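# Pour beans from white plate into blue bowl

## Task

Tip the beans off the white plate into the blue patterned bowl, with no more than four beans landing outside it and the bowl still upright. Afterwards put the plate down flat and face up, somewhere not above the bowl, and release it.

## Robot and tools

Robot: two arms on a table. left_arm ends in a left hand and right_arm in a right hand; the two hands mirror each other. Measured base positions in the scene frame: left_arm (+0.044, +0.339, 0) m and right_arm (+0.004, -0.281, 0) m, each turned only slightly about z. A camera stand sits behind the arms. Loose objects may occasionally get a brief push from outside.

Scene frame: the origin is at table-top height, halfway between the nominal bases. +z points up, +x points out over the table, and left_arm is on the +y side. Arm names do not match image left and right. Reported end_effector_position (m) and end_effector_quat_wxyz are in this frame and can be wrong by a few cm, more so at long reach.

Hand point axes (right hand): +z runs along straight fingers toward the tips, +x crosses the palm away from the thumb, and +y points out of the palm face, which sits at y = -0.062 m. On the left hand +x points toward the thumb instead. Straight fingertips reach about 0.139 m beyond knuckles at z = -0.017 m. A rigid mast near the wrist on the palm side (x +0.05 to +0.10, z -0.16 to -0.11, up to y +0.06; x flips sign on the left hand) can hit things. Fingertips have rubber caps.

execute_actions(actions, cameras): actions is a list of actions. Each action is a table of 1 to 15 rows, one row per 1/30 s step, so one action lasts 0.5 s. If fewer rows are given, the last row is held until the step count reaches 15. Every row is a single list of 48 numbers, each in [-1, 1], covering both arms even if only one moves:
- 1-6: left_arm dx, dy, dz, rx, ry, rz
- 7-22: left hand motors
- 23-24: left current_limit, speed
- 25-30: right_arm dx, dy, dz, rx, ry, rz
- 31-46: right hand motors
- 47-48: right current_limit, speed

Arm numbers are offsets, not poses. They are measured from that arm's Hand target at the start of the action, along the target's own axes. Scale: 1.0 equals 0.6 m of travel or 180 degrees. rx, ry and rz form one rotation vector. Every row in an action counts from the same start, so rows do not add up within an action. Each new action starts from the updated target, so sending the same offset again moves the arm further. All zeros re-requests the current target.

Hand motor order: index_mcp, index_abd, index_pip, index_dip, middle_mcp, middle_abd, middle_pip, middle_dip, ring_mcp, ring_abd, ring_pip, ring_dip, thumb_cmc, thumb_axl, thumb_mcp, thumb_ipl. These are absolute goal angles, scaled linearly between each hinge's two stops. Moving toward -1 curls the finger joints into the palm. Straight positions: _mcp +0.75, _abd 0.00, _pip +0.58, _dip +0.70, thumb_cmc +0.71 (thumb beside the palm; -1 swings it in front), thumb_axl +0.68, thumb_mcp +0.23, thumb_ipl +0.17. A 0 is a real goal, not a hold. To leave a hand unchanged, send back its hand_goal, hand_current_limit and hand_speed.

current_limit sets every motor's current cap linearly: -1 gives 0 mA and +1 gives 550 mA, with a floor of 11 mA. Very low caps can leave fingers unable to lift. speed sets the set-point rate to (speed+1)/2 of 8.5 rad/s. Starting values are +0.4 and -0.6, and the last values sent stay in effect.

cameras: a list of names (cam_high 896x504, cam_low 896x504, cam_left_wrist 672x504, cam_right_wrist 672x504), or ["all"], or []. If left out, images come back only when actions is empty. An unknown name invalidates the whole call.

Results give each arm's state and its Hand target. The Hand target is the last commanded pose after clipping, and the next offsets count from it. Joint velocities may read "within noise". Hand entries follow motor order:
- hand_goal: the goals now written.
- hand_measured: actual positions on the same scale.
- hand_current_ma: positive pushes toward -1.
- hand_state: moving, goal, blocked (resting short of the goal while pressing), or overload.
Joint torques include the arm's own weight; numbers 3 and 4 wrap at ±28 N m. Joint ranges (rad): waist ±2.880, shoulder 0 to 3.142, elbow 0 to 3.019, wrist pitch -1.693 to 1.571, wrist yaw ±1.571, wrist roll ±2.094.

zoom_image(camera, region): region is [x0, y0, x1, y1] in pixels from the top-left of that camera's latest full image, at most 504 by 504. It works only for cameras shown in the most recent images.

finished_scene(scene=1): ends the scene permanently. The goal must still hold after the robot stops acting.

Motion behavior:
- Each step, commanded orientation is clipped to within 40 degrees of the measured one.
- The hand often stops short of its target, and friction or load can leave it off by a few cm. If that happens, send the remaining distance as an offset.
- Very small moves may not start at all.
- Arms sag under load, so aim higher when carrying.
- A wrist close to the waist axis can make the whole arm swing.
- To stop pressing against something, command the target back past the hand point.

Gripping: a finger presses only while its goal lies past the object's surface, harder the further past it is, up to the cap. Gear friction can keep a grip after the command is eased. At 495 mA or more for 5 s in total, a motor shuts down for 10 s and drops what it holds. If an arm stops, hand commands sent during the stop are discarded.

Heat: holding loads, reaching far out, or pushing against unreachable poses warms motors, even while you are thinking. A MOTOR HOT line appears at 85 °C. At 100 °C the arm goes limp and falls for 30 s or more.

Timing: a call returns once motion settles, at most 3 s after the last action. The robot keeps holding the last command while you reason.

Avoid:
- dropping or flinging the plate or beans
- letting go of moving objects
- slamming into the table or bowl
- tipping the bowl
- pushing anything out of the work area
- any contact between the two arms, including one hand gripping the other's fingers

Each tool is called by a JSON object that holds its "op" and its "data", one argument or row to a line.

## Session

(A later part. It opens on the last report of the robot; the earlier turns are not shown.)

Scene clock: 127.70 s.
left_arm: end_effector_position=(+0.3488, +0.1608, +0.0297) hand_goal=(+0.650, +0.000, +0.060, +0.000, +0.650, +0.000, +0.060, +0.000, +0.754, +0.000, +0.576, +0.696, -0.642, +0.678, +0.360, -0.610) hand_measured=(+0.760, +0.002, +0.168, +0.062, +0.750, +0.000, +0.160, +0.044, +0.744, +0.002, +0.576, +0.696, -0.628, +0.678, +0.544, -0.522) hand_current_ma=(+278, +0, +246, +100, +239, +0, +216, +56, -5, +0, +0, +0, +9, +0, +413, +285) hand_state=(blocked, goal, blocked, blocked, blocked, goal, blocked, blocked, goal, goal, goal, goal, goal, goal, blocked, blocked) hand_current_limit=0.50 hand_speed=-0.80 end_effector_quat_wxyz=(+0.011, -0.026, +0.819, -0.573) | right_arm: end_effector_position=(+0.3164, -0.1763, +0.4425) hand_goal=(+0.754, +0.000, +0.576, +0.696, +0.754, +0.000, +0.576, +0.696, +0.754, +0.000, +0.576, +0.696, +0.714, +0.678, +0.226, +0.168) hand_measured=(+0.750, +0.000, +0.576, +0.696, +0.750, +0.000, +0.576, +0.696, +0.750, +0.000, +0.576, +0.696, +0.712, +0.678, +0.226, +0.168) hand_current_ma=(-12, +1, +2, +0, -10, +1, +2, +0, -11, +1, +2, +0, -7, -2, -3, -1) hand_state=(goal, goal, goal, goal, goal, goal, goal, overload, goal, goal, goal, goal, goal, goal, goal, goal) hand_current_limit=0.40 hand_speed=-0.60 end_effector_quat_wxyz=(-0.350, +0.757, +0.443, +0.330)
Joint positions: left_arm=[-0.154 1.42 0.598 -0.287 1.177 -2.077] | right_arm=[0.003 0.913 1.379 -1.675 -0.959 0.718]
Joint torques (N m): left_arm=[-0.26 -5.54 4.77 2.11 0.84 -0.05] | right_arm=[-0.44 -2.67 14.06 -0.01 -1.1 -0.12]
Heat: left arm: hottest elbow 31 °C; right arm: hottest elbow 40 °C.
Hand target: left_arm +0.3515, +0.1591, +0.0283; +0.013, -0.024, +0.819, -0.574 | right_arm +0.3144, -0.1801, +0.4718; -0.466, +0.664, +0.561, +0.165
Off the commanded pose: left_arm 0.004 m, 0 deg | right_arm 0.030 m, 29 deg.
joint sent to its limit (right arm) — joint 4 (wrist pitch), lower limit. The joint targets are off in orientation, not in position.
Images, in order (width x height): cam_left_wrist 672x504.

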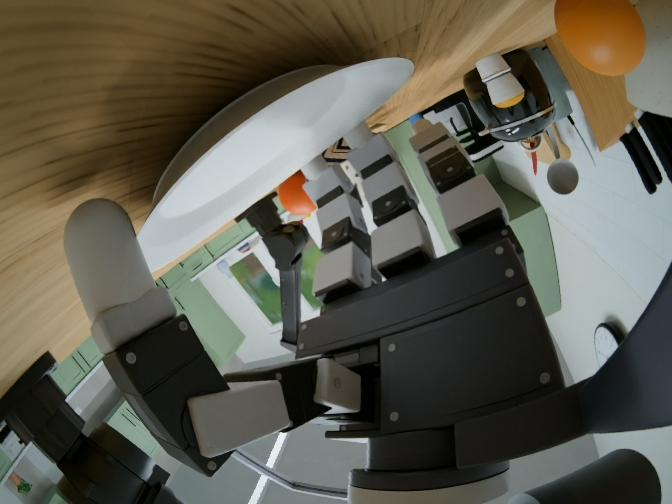

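{"op": "execute_actions", "data": {
  "actions": [
    [[0,0.0047,0.0017,0,0,0,0.65,0,0.06,0.0,0.65,0,0.06,0.0,0.754,0,0.576,0.696,-0.643,0.678,0.36,-0.61,0.5,-0.8,0,0,0,0,0,0,0.754,0,0.576,0.696,0.754,0,0.576,0.696,0.754,0,0.576,0.696,0.714,0.678,0.226,0.168,0.4,-0.6]],
    [[0,0.0031,0.0011,0,0,0,0.65,0,0.06,0.0,0.65,0,0.06,0.0,0.754,0,0.576,0.696,-0.643,0.678,0.36,-0.61,0.5,-0.8,0,0,0,0,0,0,0.754,0,0.576,0.696,0.754,0,0.576,0.696,0.754,0,0.576,0.696,0.714,0.678,0.226,0.168,0.4,-0.6]]
  ],
  "cameras": ["cam_low"]
}}

{"op": "zoom_image", "data": {
  "camera": "cam_low",
  "region": [400, 210, 500, 310]
}}

Scene clock: 129.47 s.
left_arm: end_effector_position=(+0.3503, +0.1605, +0.0270) hand_goal=(+0.650, +0.000, +0.060, +0.000, +0.650, +0.000, +0.060, +0.000, +0.754, +0.000, +0.576, +0.696, -0.642, +0.678, +0.360, -0.610) hand_measured=(+0.760, +0.002, +0.168, +0.062, +0.750, +0.000, +0.160, +0.042, +0.744, +0.002, +0.576, +0.696, -0.628, +0.678, +0.544, -0.522) hand_current_ma=(+278, +0, +246, +100, +239, +0, +216, +53, -5, +0, +0, +0, +9, +0, +412, +285) hand_state=(blocked, goal, blocked, blocked, blocked, goal, blocked, blocked, goal, goal, goal, goal, goal, goal, blocked, blocked) hand_current_limit=0.50 hand_speed=-0.80 end_effector_quat_wxyz=(+0.013, -0.024, +0.819, -0.574) | right_arm: end_effector_position=(+0.3164, -0.1763, +0.4425) hand_goal=(+0.754, +0.000, +0.576, +0.696, +0.754, +0.000, +0.576, +0.696, +0.754, +0.000, +0.576, +0.696, +0.714, +0.678, +0.226, +0.168) hand_measured=(+0.750, +0.000, +0.576, +0.696, +0.750, +0.000, +0.576, +0.696, +0.750, +0.000, +0.576, +0.696, +0.712, +0.678, +0.226, +0.168) hand_current_ma=(-12, +1, +2, +0, -10, +1, +2, +0, -11, +1, +2, +0, -7, -2, -3, -1) hand_state=(goal, goal, goal, goal, goal, goal, goal, overload, goal, goal, goal, goal, goal, goal, goal, goal) hand_current_limit=0.40 hand_speed=-0.60 end_effector_quat_wxyz=(-0.350, +0.757, +0.443, +0.330)
Joint positions: left_arm=[-0.154 1.429 0.595 -0.269 1.179 -2.077] | right_arm=[0.003 0.913 1.379 -1.675 -0.959 0.718]
Joint torques (N m): left_arm=[-0.32 -4.89 4.6 2.15 0.8 -0.07] | right_arm=[-0.44 -2.67 14.06 0.01 -1.1 -0.12]
Heat: left arm: hottest elbow 31 °C; right arm: hottest elbow 40 °C.
Hand target: left_arm +0.3515, +0.1591, +0.0232; +0.013, -0.024, +0.819, -0.574 | right_arm +0.3144, -0.1801, +0.4718; -0.466, +0.664, +0.561, +0.165
Off the commanded pose: left_arm 0.004 m, 0 deg | right_arm 0.030 m, 29 deg.
joint sent to its limit (right arm) — joint 4 (wrist pitch), lower limit. The joint targets are off in orientation, not in position.
Images, in order (width x height): cam_low 896x504.

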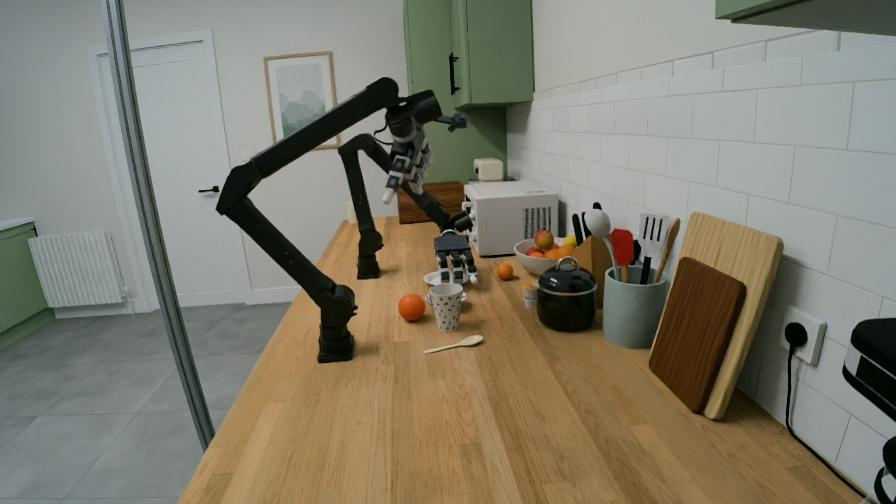

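Scaled by 5.040 from the camera's 896x504 image, which has a finer 1280x720 frame.

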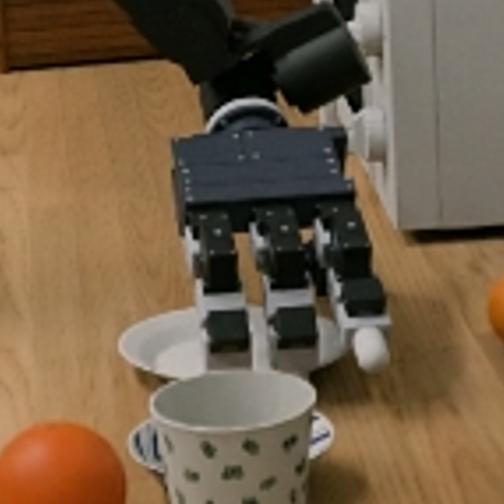

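{"op": "execute_actions", "data": {
  "actions": [
    [[0,-0.0,0.0,0,0,0,0.72,0,0.12,0.05,0.72,0,0.12,0.05,0.754,0,0.576,0.696,-0.643,0.678,0.5,-0.5,0.5,-0.8,0,0,0,0,0,0,0.754,0,0.576,0.696,0.754,0,0.576,0.696,0.754,0,0.576,0.696,0.714,0.678,0.226,0.168,0.4,-0.6]]
  ],
  "cameras": ["cam_high","cam_left_wrist"]
}}

Scene clock: 131.53 s.
left_arm: end_effector_position=(+0.3508, +0.1603, +0.0271) hand_goal=(+0.720, +0.000, +0.120, +0.050, +0.720, +0.000, +0.120, +0.050, +0.754, +0.000, +0.576, +0.696, -0.642, +0.678, +0.500, -0.500) hand_measured=(+0.758, +0.002, +0.162, +0.072, +0.752, +0.000, +0.154, +0.058, +0.744, +0.002, +0.576, +0.696, -0.640, +0.678, +0.552, -0.484) hand_current_ma=(+48, +0, +49, +18, +37, +0, +34, +3, -5, +0, +0, +0, +1, +0, +110, +15) hand_state=(blocked, goal, blocked, blocked, blocked, goal, blocked, goal, goal, goal, goal, goal, goal, goal, blocked, goal) hand_current_limit=0.50 hand_speed=-0.80 end_effector_quat_wxyz=(+0.014, -0.024, +0.818, -0.574) | right_arm: end_effector_position=(+0.3164, -0.1763, +0.4425) hand_goal=(+0.754, +0.000, +0.576, +0.696, +0.754, +0.000, +0.576, +0.696, +0.754, +0.000, +0.576, +0.696, +0.714, +0.678, +0.226, +0.168) hand_measured=(+0.750, +0.000, +0.576, +0.696, +0.750, +0.000, +0.576, +0.696, +0.750, +0.000, +0.576, +0.696, +0.712, +0.678, +0.226, +0.168) hand_current_ma=(-12, +1, +2, +0, -10, +1, +2, +0, -11, +1, +2, +0, -7, -2, -3, -1) hand_state=(goal, goal, goal, goal, goal, goal, goal, overload, goal, goal, goal, goal, goal, goal, goal, goal) hand_current_limit=0.40 hand_speed=-0.60 end_effector_quat_wxyz=(-0.350, +0.757, +0.443, +0.330)
Joint positions: left_arm=[-0.154 1.429 0.595 -0.267 1.179 -2.077] | right_arm=[0.003 0.913 1.379 -1.675 -0.959 0.718]
Joint torques (N m): left_arm=[-0.32 -5.19 4.67 2.04 0.77 -0.05] | right_arm=[-0.38 -2.73 14.06 0.01 -1.1 -0.12]
Heat: left arm: hottest elbow 31 °C; right arm: hottest elbow 40 °C.
Hand target: left_arm +0.3516, +0.1591, +0.0233; +0.013, -0.024, +0.819, -0.574 | right_arm +0.3144, -0.1801, +0.4718; -0.466, +0.664, +0.561, +0.165
Off the commanded pose: left_arm 0.004 m, 0 deg | right_arm 0.030 m, 29 deg.
joint sent to its limit (right arm) — joint 4 (wrist pitch), lower limit. The joint targets are off in orientation, not in position.
Images, in order (width x height): cam_high 896x504, cam_left_wrist 672x504.

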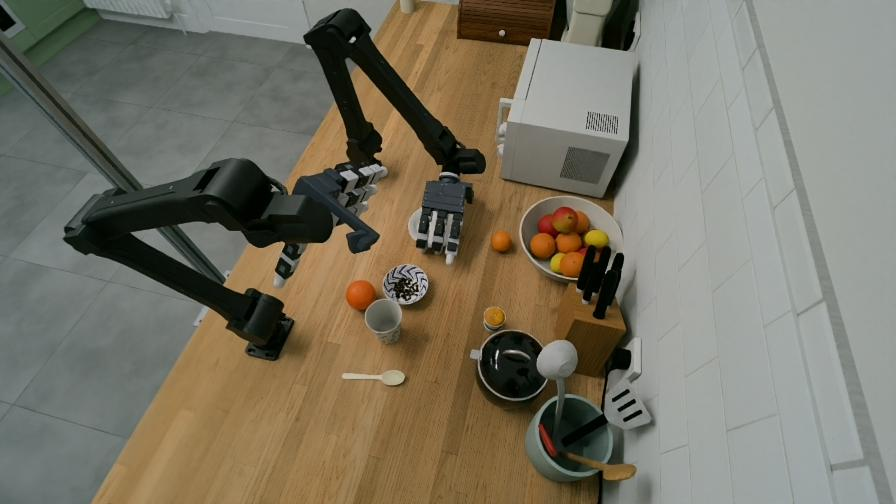

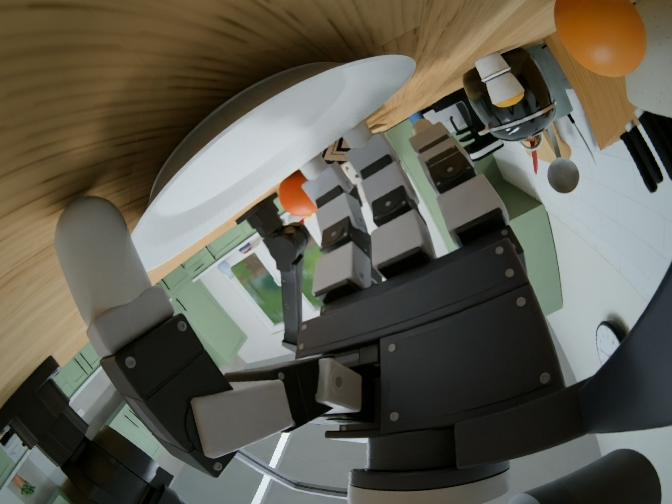

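{"op": "zoom_image", "data": {
  "camera": "cam_left_wrist",
  "region": [50, 30, 450, 330]
}}

{"op": "zoom_image", "data": {
  "camera": "cam_high",
  "region": [330, 170, 530, 320]
}}

Scaled by 1.260 from the camera's 672x504 image, which has a finer 960x720 frame.

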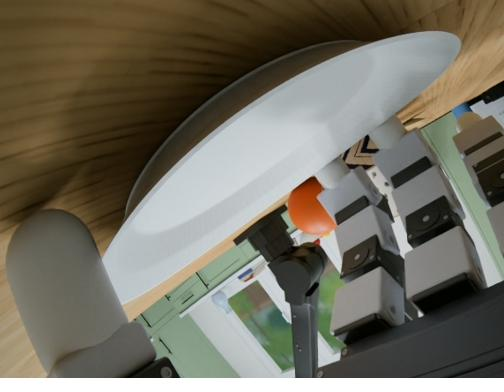

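Scaled by 2.520 from the camera's 896x504 image, which has a finer 1280x720 frame.

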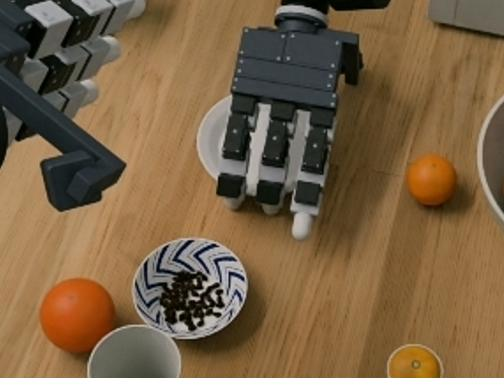

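{"op": "execute_actions", "data": {
  "actions": [
    [[0,0.0047,0.0017,0,0,0,0.74,0,0.15,0.07,0.74,0,0.15,0.07,0.754,0,0.576,0.696,-0.643,0.678,0.53,-0.49,0.5,-0.8,0,0,0,0,0,0,0.754,0,0.576,0.696,0.754,0,0.576,0.696,0.754,0,0.576,0.696,0.714,0.678,0.226,0.168,0.4,-0.6]]
  ]
}}

{"op": "execute_actions", "data": {
  "actions": [
    [[0,0,0,0,0,0,0.71,0,0.23,0.2,0.71,0,0.23,0.2,0.754,0,0.576,0.696,-0.643,0.678,0.56,-0.42,0.5,-0.85,0,0,0,0,0,0,0.754,0,0.576,0.696,0.754,0,0.576,0.696,0.754,0,0.576,0.696,0.714,0.678,0.226,0.168,0.4,-0.6]]
  ],
  "cameras": ["cam_left_wrist","cam_high"]
}}

Scene clock: 133.00 s.
left_arm: end_effector_position=(+0.3508, +0.1598, +0.0266) hand_goal=(+0.740, +0.000, +0.150, +0.070, +0.740, +0.000, +0.150, +0.070, +0.754, +0.000, +0.576, +0.696, -0.642, +0.678, +0.530, -0.490) hand_measured=(+0.758, +0.002, +0.162, +0.078, +0.754, +0.004, +0.152, +0.064, +0.744, +0.002, +0.576, +0.696, -0.640, +0.678, +0.552, -0.480) hand_current_ma=(+13, +0, +7, +3, +8, +1, +0, -2, -5, +0, +0, +0, +1, +0, +26, +9) hand_state=(goal, goal, goal, goal, goal, goal, goal, goal, goal, goal, goal, goal, goal, goal, blocked, goal) hand_current_limit=0.50 hand_speed=-0.80 end_effector_quat_wxyz=(+0.014, -0.023, +0.817, -0.576) | right_arm: end_effector_position=(+0.3164, -0.1763, +0.4425) hand_goal=(+0.754, +0.000, +0.576, +0.696, +0.754, +0.000, +0.576, +0.696, +0.754, +0.000, +0.576, +0.696, +0.714, +0.678, +0.226, +0.168) hand_measured=(+0.750, +0.000, +0.576, +0.696, +0.750, +0.000, +0.576, +0.696, +0.750, +0.000, +0.576, +0.696, +0.712, +0.678, +0.226, +0.168) hand_current_ma=(-12, +1, +2, +0, -10, +1, +2, +0, -11, +1, +2, +0, -7, -2, -3, -1) hand_state=(goal, goal, goal, goal, goal, goal, goal, overload, goal, goal, goal, goal, goal, goal, goal, goal) hand_current_limit=0.40 hand_speed=-0.60 end_effector_quat_wxyz=(-0.350, +0.757, +0.443, +0.330)
Joint positions: left_arm=[-0.154 1.432 0.594 -0.26 1.183 -2.079] | right_arm=[0.003 0.913 1.379 -1.675 -0.959 0.718]
Joint torques (N m): left_arm=[-0.26 -5.01 4.49 2.11 0.6 -0.03] | right_arm=[-0.5 -2.73 14.05 0.01 -1.11 -0.12]
Heat: left arm: hottest elbow 31 °C; right arm: hottest elbow 40 °C.
Hand target: left_arm +0.3515, +0.1591, +0.0203; +0.013, -0.024, +0.819, -0.574 | right_arm +0.3144, -0.1801, +0.4718; -0.466, +0.664, +0.561, +0.165
Off the commanded pose: left_arm 0.006 m, 0 deg | right_arm 0.030 m, 29 deg.
joint sent to its limit (right arm) — joint 4 (wrist pitch), lower limit. The joint targets are off in orientation, not in position.

Scene clock: 133.70 s.
left_arm: end_effector_position=(+0.3512, +0.1590, +0.0275) hand_goal=(+0.710, +0.000, +0.230, +0.200, +0.710, +0.000, +0.230, +0.200, +0.754, +0.000, +0.576, +0.696, -0.642, +0.678, +0.560, -0.420) hand_measured=(+0.706, +0.002, +0.220, +0.192, +0.718, +0.006, +0.214, +0.180, +0.744, +0.002, +0.576, +0.696, -0.640, +0.678, +0.560, -0.422) hand_current_ma=(-1, +0, -4, -4, +3, +1, -11, -14, -5, +0, +0, +0, +0, +0, +0, +0) hand_state=(goal, goal, goal, goal, goal, goal, goal, goal, goal, goal, goal, goal, goal, goal, goal, goal) hand_current_limit=0.50 hand_speed=-0.85 end_effector_quat_wxyz=(+0.015, -0.021, +0.816, -0.578) | right_arm: end_effector_position=(+0.3164, -0.1763, +0.4425) hand_goal=(+0.754, +0.000, +0.576, +0.696, +0.754, +0.000, +0.576, +0.696, +0.754, +0.000, +0.576, +0.696, +0.714, +0.678, +0.226, +0.168) hand_measured=(+0.750, +0.000, +0.576, +0.696, +0.750, +0.000, +0.576, +0.696, +0.750, +0.000, +0.576, +0.696, +0.712, +0.678, +0.226, +0.168) hand_current_ma=(-12, +1, +2, +0, -10, +1, +2, +0, -11, +1, +2, +0, -7, -2, -3, -1) hand_state=(goal, goal, goal, goal, goal, goal, goal, overload, goal, goal, goal, goal, goal, goal, goal, goal) hand_current_limit=0.40 hand_speed=-0.60 end_effector_quat_wxyz=(-0.350, +0.757, +0.443, +0.330)
Joint positions: left_arm=[-0.154 1.432 0.594 -0.255 1.189 -2.079] | right_arm=[0.003 0.913 1.379 -1.675 -0.959 0.718]
Joint torques (N m): left_arm=[-0.38 -4.72 4.52 1.96 0.43 -0.05] | right_arm=[-0.5 -2.73 14.06 0.01 -1.1 -0.12]
Heat: left arm: hottest elbow 31 °C; right arm: hottest elbow 40 °C.
Hand target: left_arm +0.3515, +0.1591, +0.0203; +0.013, -0.024, +0.819, -0.574 | right_arm +0.3144, -0.1801, +0.4718; -0.466, +0.664, +0.561, +0.165
Off the commanded pose: left_arm 0.007 m, 1 deg | right_arm 0.030 m, 29 deg.
joint sent to its limit (right arm) — joint 4 (wrist pitch), lower limit. The joint targets are off in orientation, not in position.
Images, in order (width x height): cam_high 896x504, cam_left_wrist 672x504.

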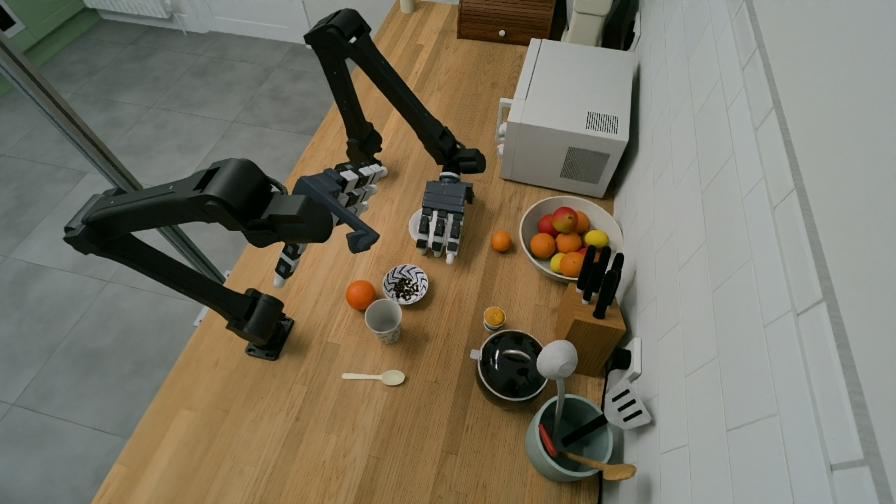

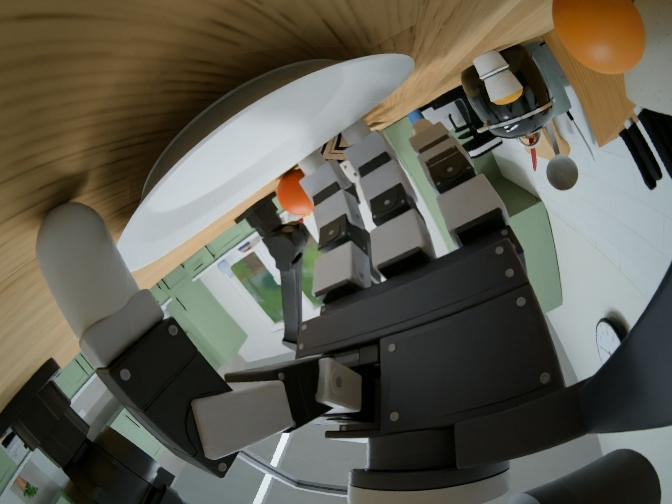

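{"op": "execute_actions", "data": {
  "actions": [
    [[0,-0.01,-0.0037,0,0,0,0.69,0,0.3,0.35,0.69,0,0.3,0.35,0.754,0,0.576,0.696,-0.643,0.678,0.6,-0.3,0.5,-0.8,0,0,0,0,0,0,0.754,0,0.576,0.696,0.754,0,0.576,0.696,0.754,0,0.576,0.696,0.714,0.678,0.226,0.168,0.4,-0.6]],
    [[0,-0.0157,-0.0057,0,0,0,0.69,0,0.3,0.35,0.69,0,0.3,0.35,0.754,0,0.576,0.696,-0.643,0.678,0.6,-0.3,0.5,-0.8,0,0,0,0,0,0,0.754,0,0.576,0.696,0.754,0,0.576,0.696,0.754,0,0.576,0.696,0.714,0.678,0.226,0.168,0.4,-0.6]]
  ],
  "cameras": ["cam_left_wrist","cam_high"]
}}

Scene clock: 135.30 s.
left_arm: end_effector_position=(+0.3459, +0.1609, +0.0279) hand_goal=(+0.690, +0.000, +0.300, +0.350, +0.690, +0.000, +0.300, +0.350, +0.754, +0.000, +0.576, +0.696, -0.642, +0.678, +0.600, -0.300) hand_measured=(+0.684, +0.002, +0.294, +0.348, +0.686, -0.004, +0.300, +0.348, +0.744, +0.002, +0.576, +0.696, -0.640, +0.678, +0.592, -0.302) hand_current_ma=(-3, +0, -2, -1, -1, -1, +0, +0, -5, +0, +0, +0, +0, +0, -4, -1) hand_state=(goal, goal, goal, goal, goal, goal, goal, goal, goal, goal, goal, goal, goal, goal, goal, goal) hand_current_limit=0.50 hand_speed=-0.80 end_effector_quat_wxyz=(+0.006, -0.030, +0.819, -0.573) | right_arm: end_effector_position=(+0.3164, -0.1763, +0.4425) hand_goal=(+0.754, +0.000, +0.576, +0.696, +0.754, +0.000, +0.576, +0.696, +0.754, +0.000, +0.576, +0.696, +0.714, +0.678, +0.226, +0.168) hand_measured=(+0.750, +0.000, +0.576, +0.696, +0.750, +0.000, +0.576, +0.696, +0.750, +0.000, +0.576, +0.696, +0.712, +0.678, +0.226, +0.168) hand_current_ma=(-12, +1, +2, +0, -10, +1, +2, +0, -11, +1, +2, +0, -7, -2, -3, -1) hand_state=(goal, goal, goal, goal, goal, goal, goal, overload, goal, goal, goal, goal, goal, goal, goal, goal) hand_current_limit=0.40 hand_speed=-0.60 end_effector_quat_wxyz=(-0.350, +0.757, +0.443, +0.330)
Joint positions: left_arm=[-0.154 1.423 0.594 -0.289 1.18 -2.08] | right_arm=[0.003 0.913 1.379 -1.675 -0.959 0.718]
Joint torques (N m): left_arm=[-0.26 -7.47 5.68 1.05 0.76 -0.04] | right_arm=[-0.44 -2.78 14.09 -0.01 -1.1 -0.11]
Heat: left arm: hottest elbow 30 °C; right arm: hottest elbow 40 °C.
Hand target: left_arm +0.3516, +0.1591, +0.0367; +0.013, -0.024, +0.819, -0.574 | right_arm +0.3144, -0.1801, +0.4718; -0.466, +0.664, +0.561, +0.165
Off the commanded pose: left_arm 0.011 m, 1 deg | right_arm 0.030 m, 29 deg.
joint sent to its limit (right arm) — joint 4 (wrist pitch), lower limit. The joint targets are off in orientation, not in position.
Images, in order (width x height): cam_high 896x504, cam_left_wrist 672x504.

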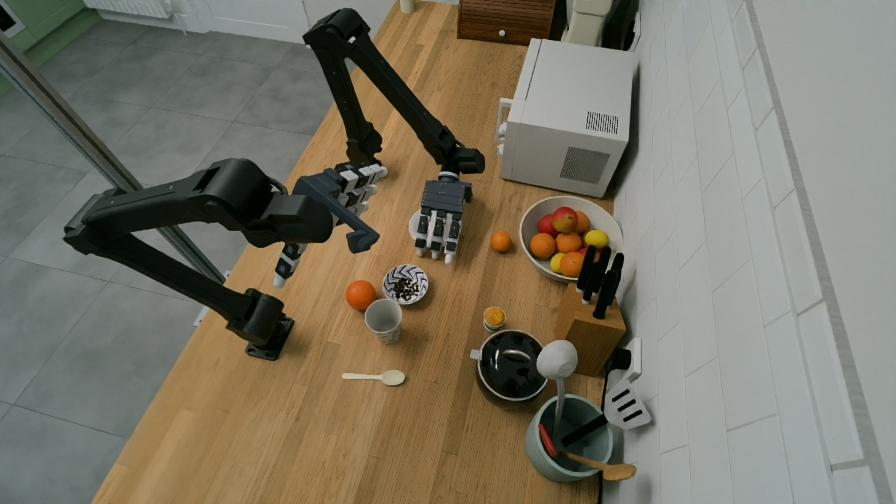

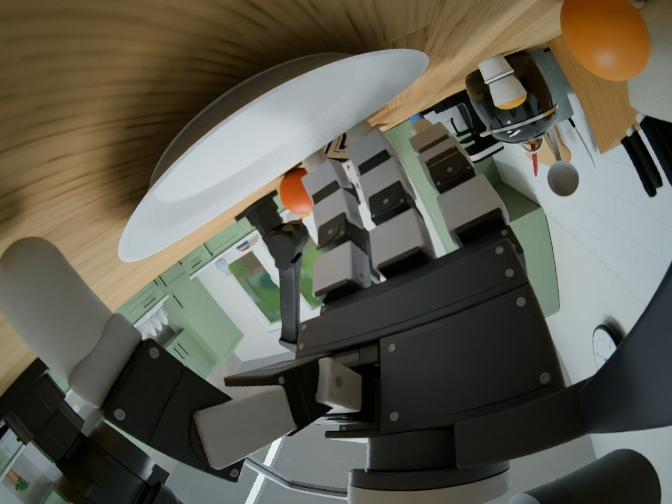

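{"op": "execute_actions", "data": {
  "actions": [
    [[0,-0.0157,-0.0057,0,0,0,0.69,0,0.36,0.45,0.69,0,0.36,0.45,0.754,0,0.576,0.696,-0.643,0.678,0.6,-0.25,0.5,-0.8,0,0,0,0,0,0,0.754,0,0.576,0.696,0.754,0,0.576,0.696,0.754,0,0.576,0.696,0.714,0.678,0.226,0.168,0.4,-0.6]],
    [[0,-0.0157,-0.0057,0,0,0,0.69,0,0.36,0.45,0.69,0,0.36,0.45,0.754,0,0.576,0.696,-0.643,0.678,0.6,-0.25,0.5,-0.8,0,0,0,0,0,0,0.754,0,0.576,0.696,0.754,0,0.576,0.696,0.754,0,0.576,0.696,0.714,0.678,0.226,0.168,0.4,-0.6]]
  ],
  "cameras": ["cam_left_wrist","cam_high"]
}}

Scene clock: 136.87 s.
left_arm: end_effector_position=(+0.3358, +0.1624, +0.0412) hand_goal=(+0.690, +0.000, +0.360, +0.450, +0.690, +0.000, +0.360, +0.450, +0.754, +0.000, +0.576, +0.696, -0.642, +0.678, +0.600, -0.250) hand_measured=(+0.684, +0.002, +0.354, +0.448, +0.684, -0.004, +0.352, +0.448, +0.744, +0.002, +0.576, +0.696, -0.640, +0.678, +0.594, -0.252) hand_current_ma=(-3, +0, -2, -1, -2, -1, -3, -1, -5, +0, +0, +0, +0, +0, -4, -1) hand_state=(goal, goal, goal, goal, goal, goal, goal, goal, goal, goal, goal, goal, goal, goal, goal, goal) hand_current_limit=0.50 hand_speed=-0.80 end_effector_quat_wxyz=(-0.002, -0.036, +0.820, -0.571) | right_arm: end_effector_position=(+0.3164, -0.1763, +0.4425) hand_goal=(+0.754, +0.000, +0.576, +0.696, +0.754, +0.000, +0.576, +0.696, +0.754, +0.000, +0.576, +0.696, +0.714, +0.678, +0.226, +0.168) hand_measured=(+0.750, +0.000, +0.576, +0.696, +0.750, +0.000, +0.576, +0.696, +0.750, +0.000, +0.576, +0.696, +0.712, +0.678, +0.226, +0.168) hand_current_ma=(-12, +1, +2, +0, -10, +1, +2, +0, -11, +1, +2, +0, -7, -2, -3, -1) hand_state=(goal, goal, goal, goal, goal, goal, goal, overload, goal, goal, goal, goal, goal, goal, goal, goal) hand_current_limit=0.40 hand_speed=-0.60 end_effector_quat_wxyz=(-0.350, +0.757, +0.443, +0.330)
Joint positions: left_arm=[-0.154 1.37 0.594 -0.364 1.178 -2.08] | right_arm=[0.003 0.913 1.379 -1.675 -0.959 0.718]
Joint torques (N m): left_arm=[-0.32 -6.77 7.53 1.11 0.81 -0.05] | right_arm=[-0.44 -2.78 14.08 -0.01 -1.11 -0.12]
Heat: left arm: hottest elbow 30 °C; right arm: hottest elbow 41 °C.
Hand target: left_arm +0.3517, +0.1591, +0.0567; +0.013, -0.024, +0.819, -0.574 | right_arm +0.3144, -0.1801, +0.4718; -0.466, +0.664, +0.561, +0.165
Off the commanded pose: left_arm 0.022 m, 2 deg | right_arm 0.030 m, 29 deg.
joint sent to its limit (right arm) — joint 4 (wrist pitch), lower limit. The joint targets are off in orientation, not in position.
Images, in order (width x height): cam_high 896x504, cam_left_wrist 672x504.

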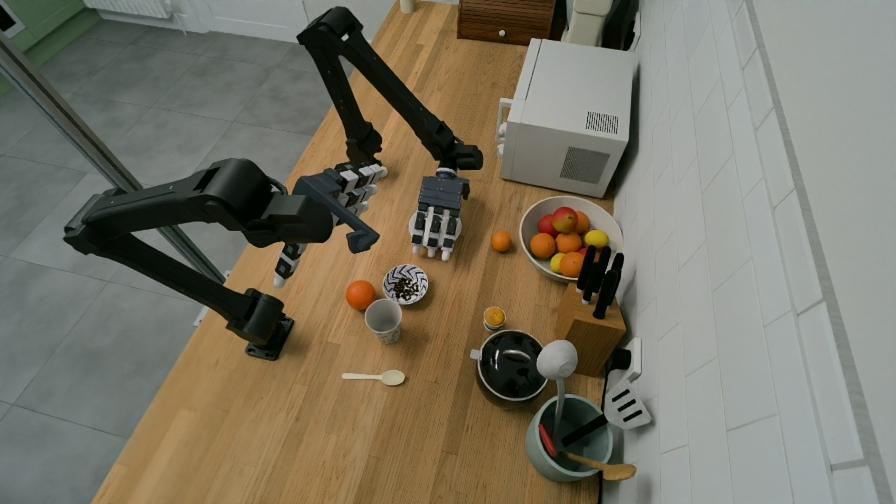

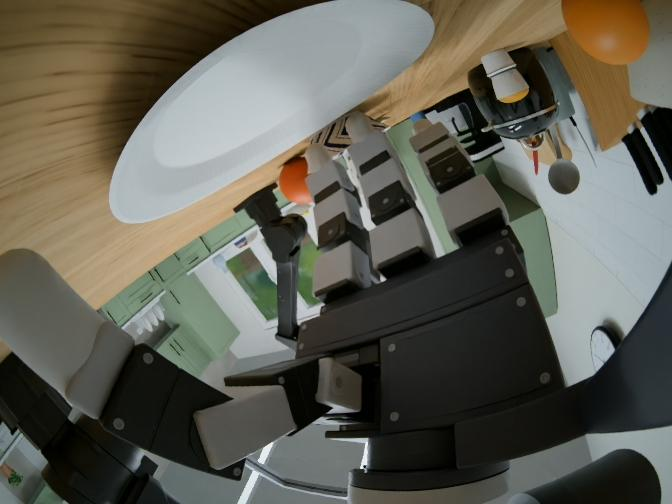

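{"op": "execute_actions", "data": {
  "actions": [
    [[0,-0.047,-0.0171,0,0,0,0.69,0,0.36,0.45,0.69,0,0.36,0.45,0.754,0,0.576,0.696,-0.643,0.678,0.6,-0.25,0.5,-0.8,0,0,0,0,0,0,0.754,0,0.576,0.696,0.754,0,0.576,0.696,0.754,0,0.576,0.696,0.714,0.678,0.226,0.168,0.4,-0.6]],
    [[0,-0.047,-0.0171,0,0,0,0.69,0,0.36,0.45,0.69,0,0.36,0.45,0.754,0,0.576,0.696,-0.643,0.678,0.6,-0.25,0.5,-0.8,0,0,0,0,0,0,0.754,0,0.576,0.696,0.754,0,0.576,0.696,0.754,0,0.576,0.696,0.714,0.678,0.226,0.168,0.4,-0.6]],
    [[0,-0.047,-0.0171,0,0,0,0.69,0,0.36,0.45,0.69,0,0.36,0.45,0.754,0,0.576,0.696,-0.643,0.678,0.6,-0.25,0.5,-0.8,0,0,0,0,0,0,0.754,0,0.576,0.696,0.754,0,0.576,0.696,0.754,0,0.576,0.696,0.714,0.678,0.226,0.168,0.4,-0.6]]
  ],
  "cameras": ["all"]
}}

Scene clock: 139.17 s.
left_arm: end_effector_position=(+0.3382, +0.1621, +0.1290) hand_goal=(+0.690, +0.000, +0.360, +0.450, +0.690, +0.000, +0.360, +0.450, +0.754, +0.000, +0.576, +0.696, -0.642, +0.678, +0.600, -0.250) hand_measured=(+0.682, +0.002, +0.354, +0.448, +0.682, -0.004, +0.352, +0.448, +0.744, +0.002, +0.576, +0.696, -0.640, +0.678, +0.594, -0.252) hand_current_ma=(-3, +0, -2, -1, -3, -1, -3, -1, -5, +0, +0, +0, +0, +0, -4, -1) hand_state=(goal, goal, goal, goal, goal, goal, goal, goal, goal, goal, goal, goal, goal, goal, goal, goal) hand_current_limit=0.50 hand_speed=-0.80 end_effector_quat_wxyz=(-0.003, -0.039, +0.820, -0.571) | right_arm: end_effector_position=(+0.3164, -0.1763, +0.4425) hand_goal=(+0.754, +0.000, +0.576, +0.696, +0.754, +0.000, +0.576, +0.696, +0.754, +0.000, +0.576, +0.696, +0.714, +0.678, +0.226, +0.168) hand_measured=(+0.750, +0.000, +0.576, +0.696, +0.750, +0.000, +0.576, +0.696, +0.750, +0.000, +0.576, +0.696, +0.712, +0.678, +0.226, +0.168) hand_current_ma=(-12, +1, +2, +0, -10, +1, +2, +0, -11, +1, +2, +0, -7, -2, -3, -1) hand_state=(goal, goal, goal, goal, goal, goal, goal, overload, goal, goal, goal, goal, goal, goal, goal, goal) hand_current_limit=0.40 hand_speed=-0.60 end_effector_quat_wxyz=(-0.350, +0.757, +0.443, +0.330)
Joint positions: left_arm=[-0.154 1.198 0.729 -0.668 1.177 -2.088] | right_arm=[0.003 0.913 1.379 -1.675 -0.959 0.718]
Joint torques (N m): left_arm=[-0.5 -5.3 9.1 0.92 0.89 0.02] | right_arm=[-0.38 -2.73 14.06 0.01 -1.1 -0.11]
Heat: left arm: hottest elbow 30 °C; right arm: hottest elbow 41 °C.
Hand target: left_arm +0.3523, +0.1592, +0.1468; +0.013, -0.024, +0.819, -0.574 | right_arm +0.3144, -0.1801, +0.4718; -0.466, +0.664, +0.561, +0.165
Off the commanded pose: left_arm 0.023 m, 3 deg | right_arm 0.030 m, 29 deg.
joint sent to its limit (right arm) — joint 4 (wrist pitch), lower limit. The joint targets are off in orientation, not in position.

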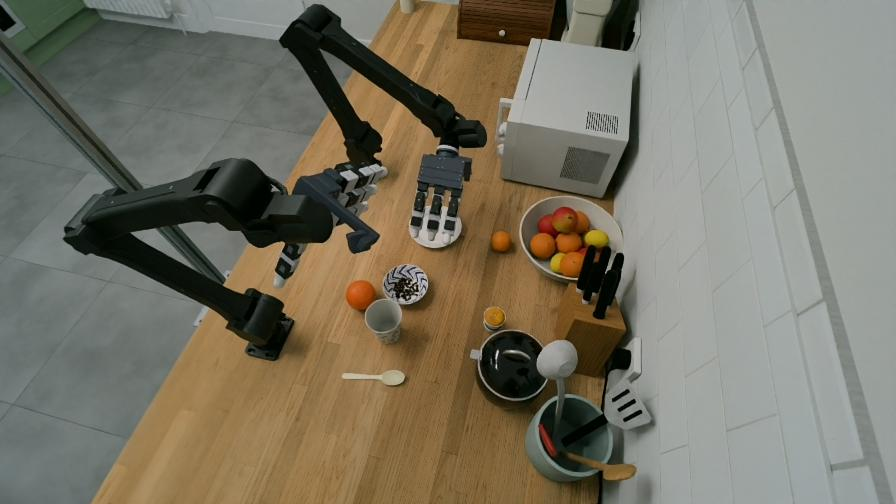

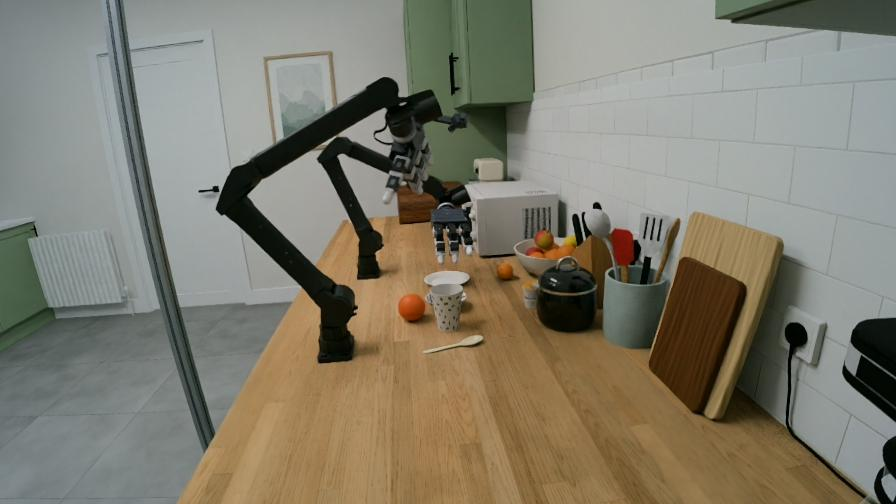

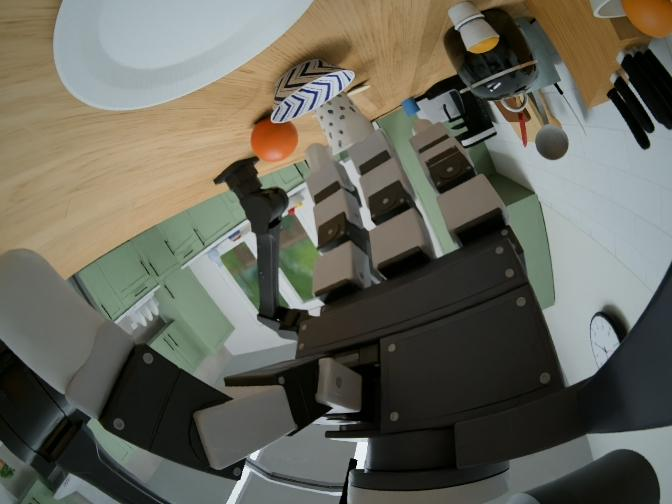

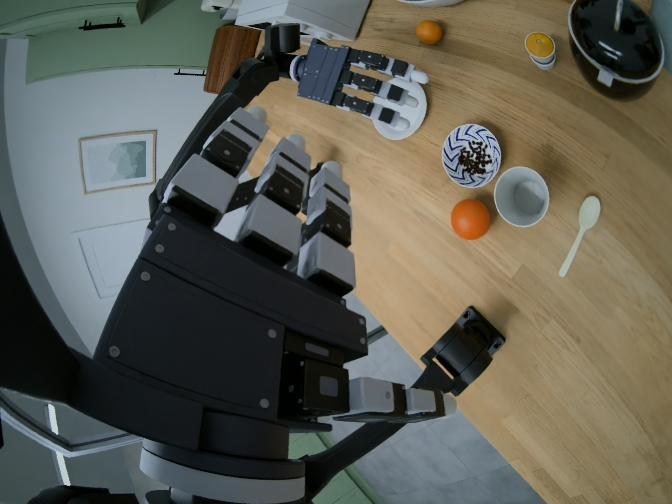

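{"op": "finished_scene", "data": {

}}

The scene is finished: the task was done.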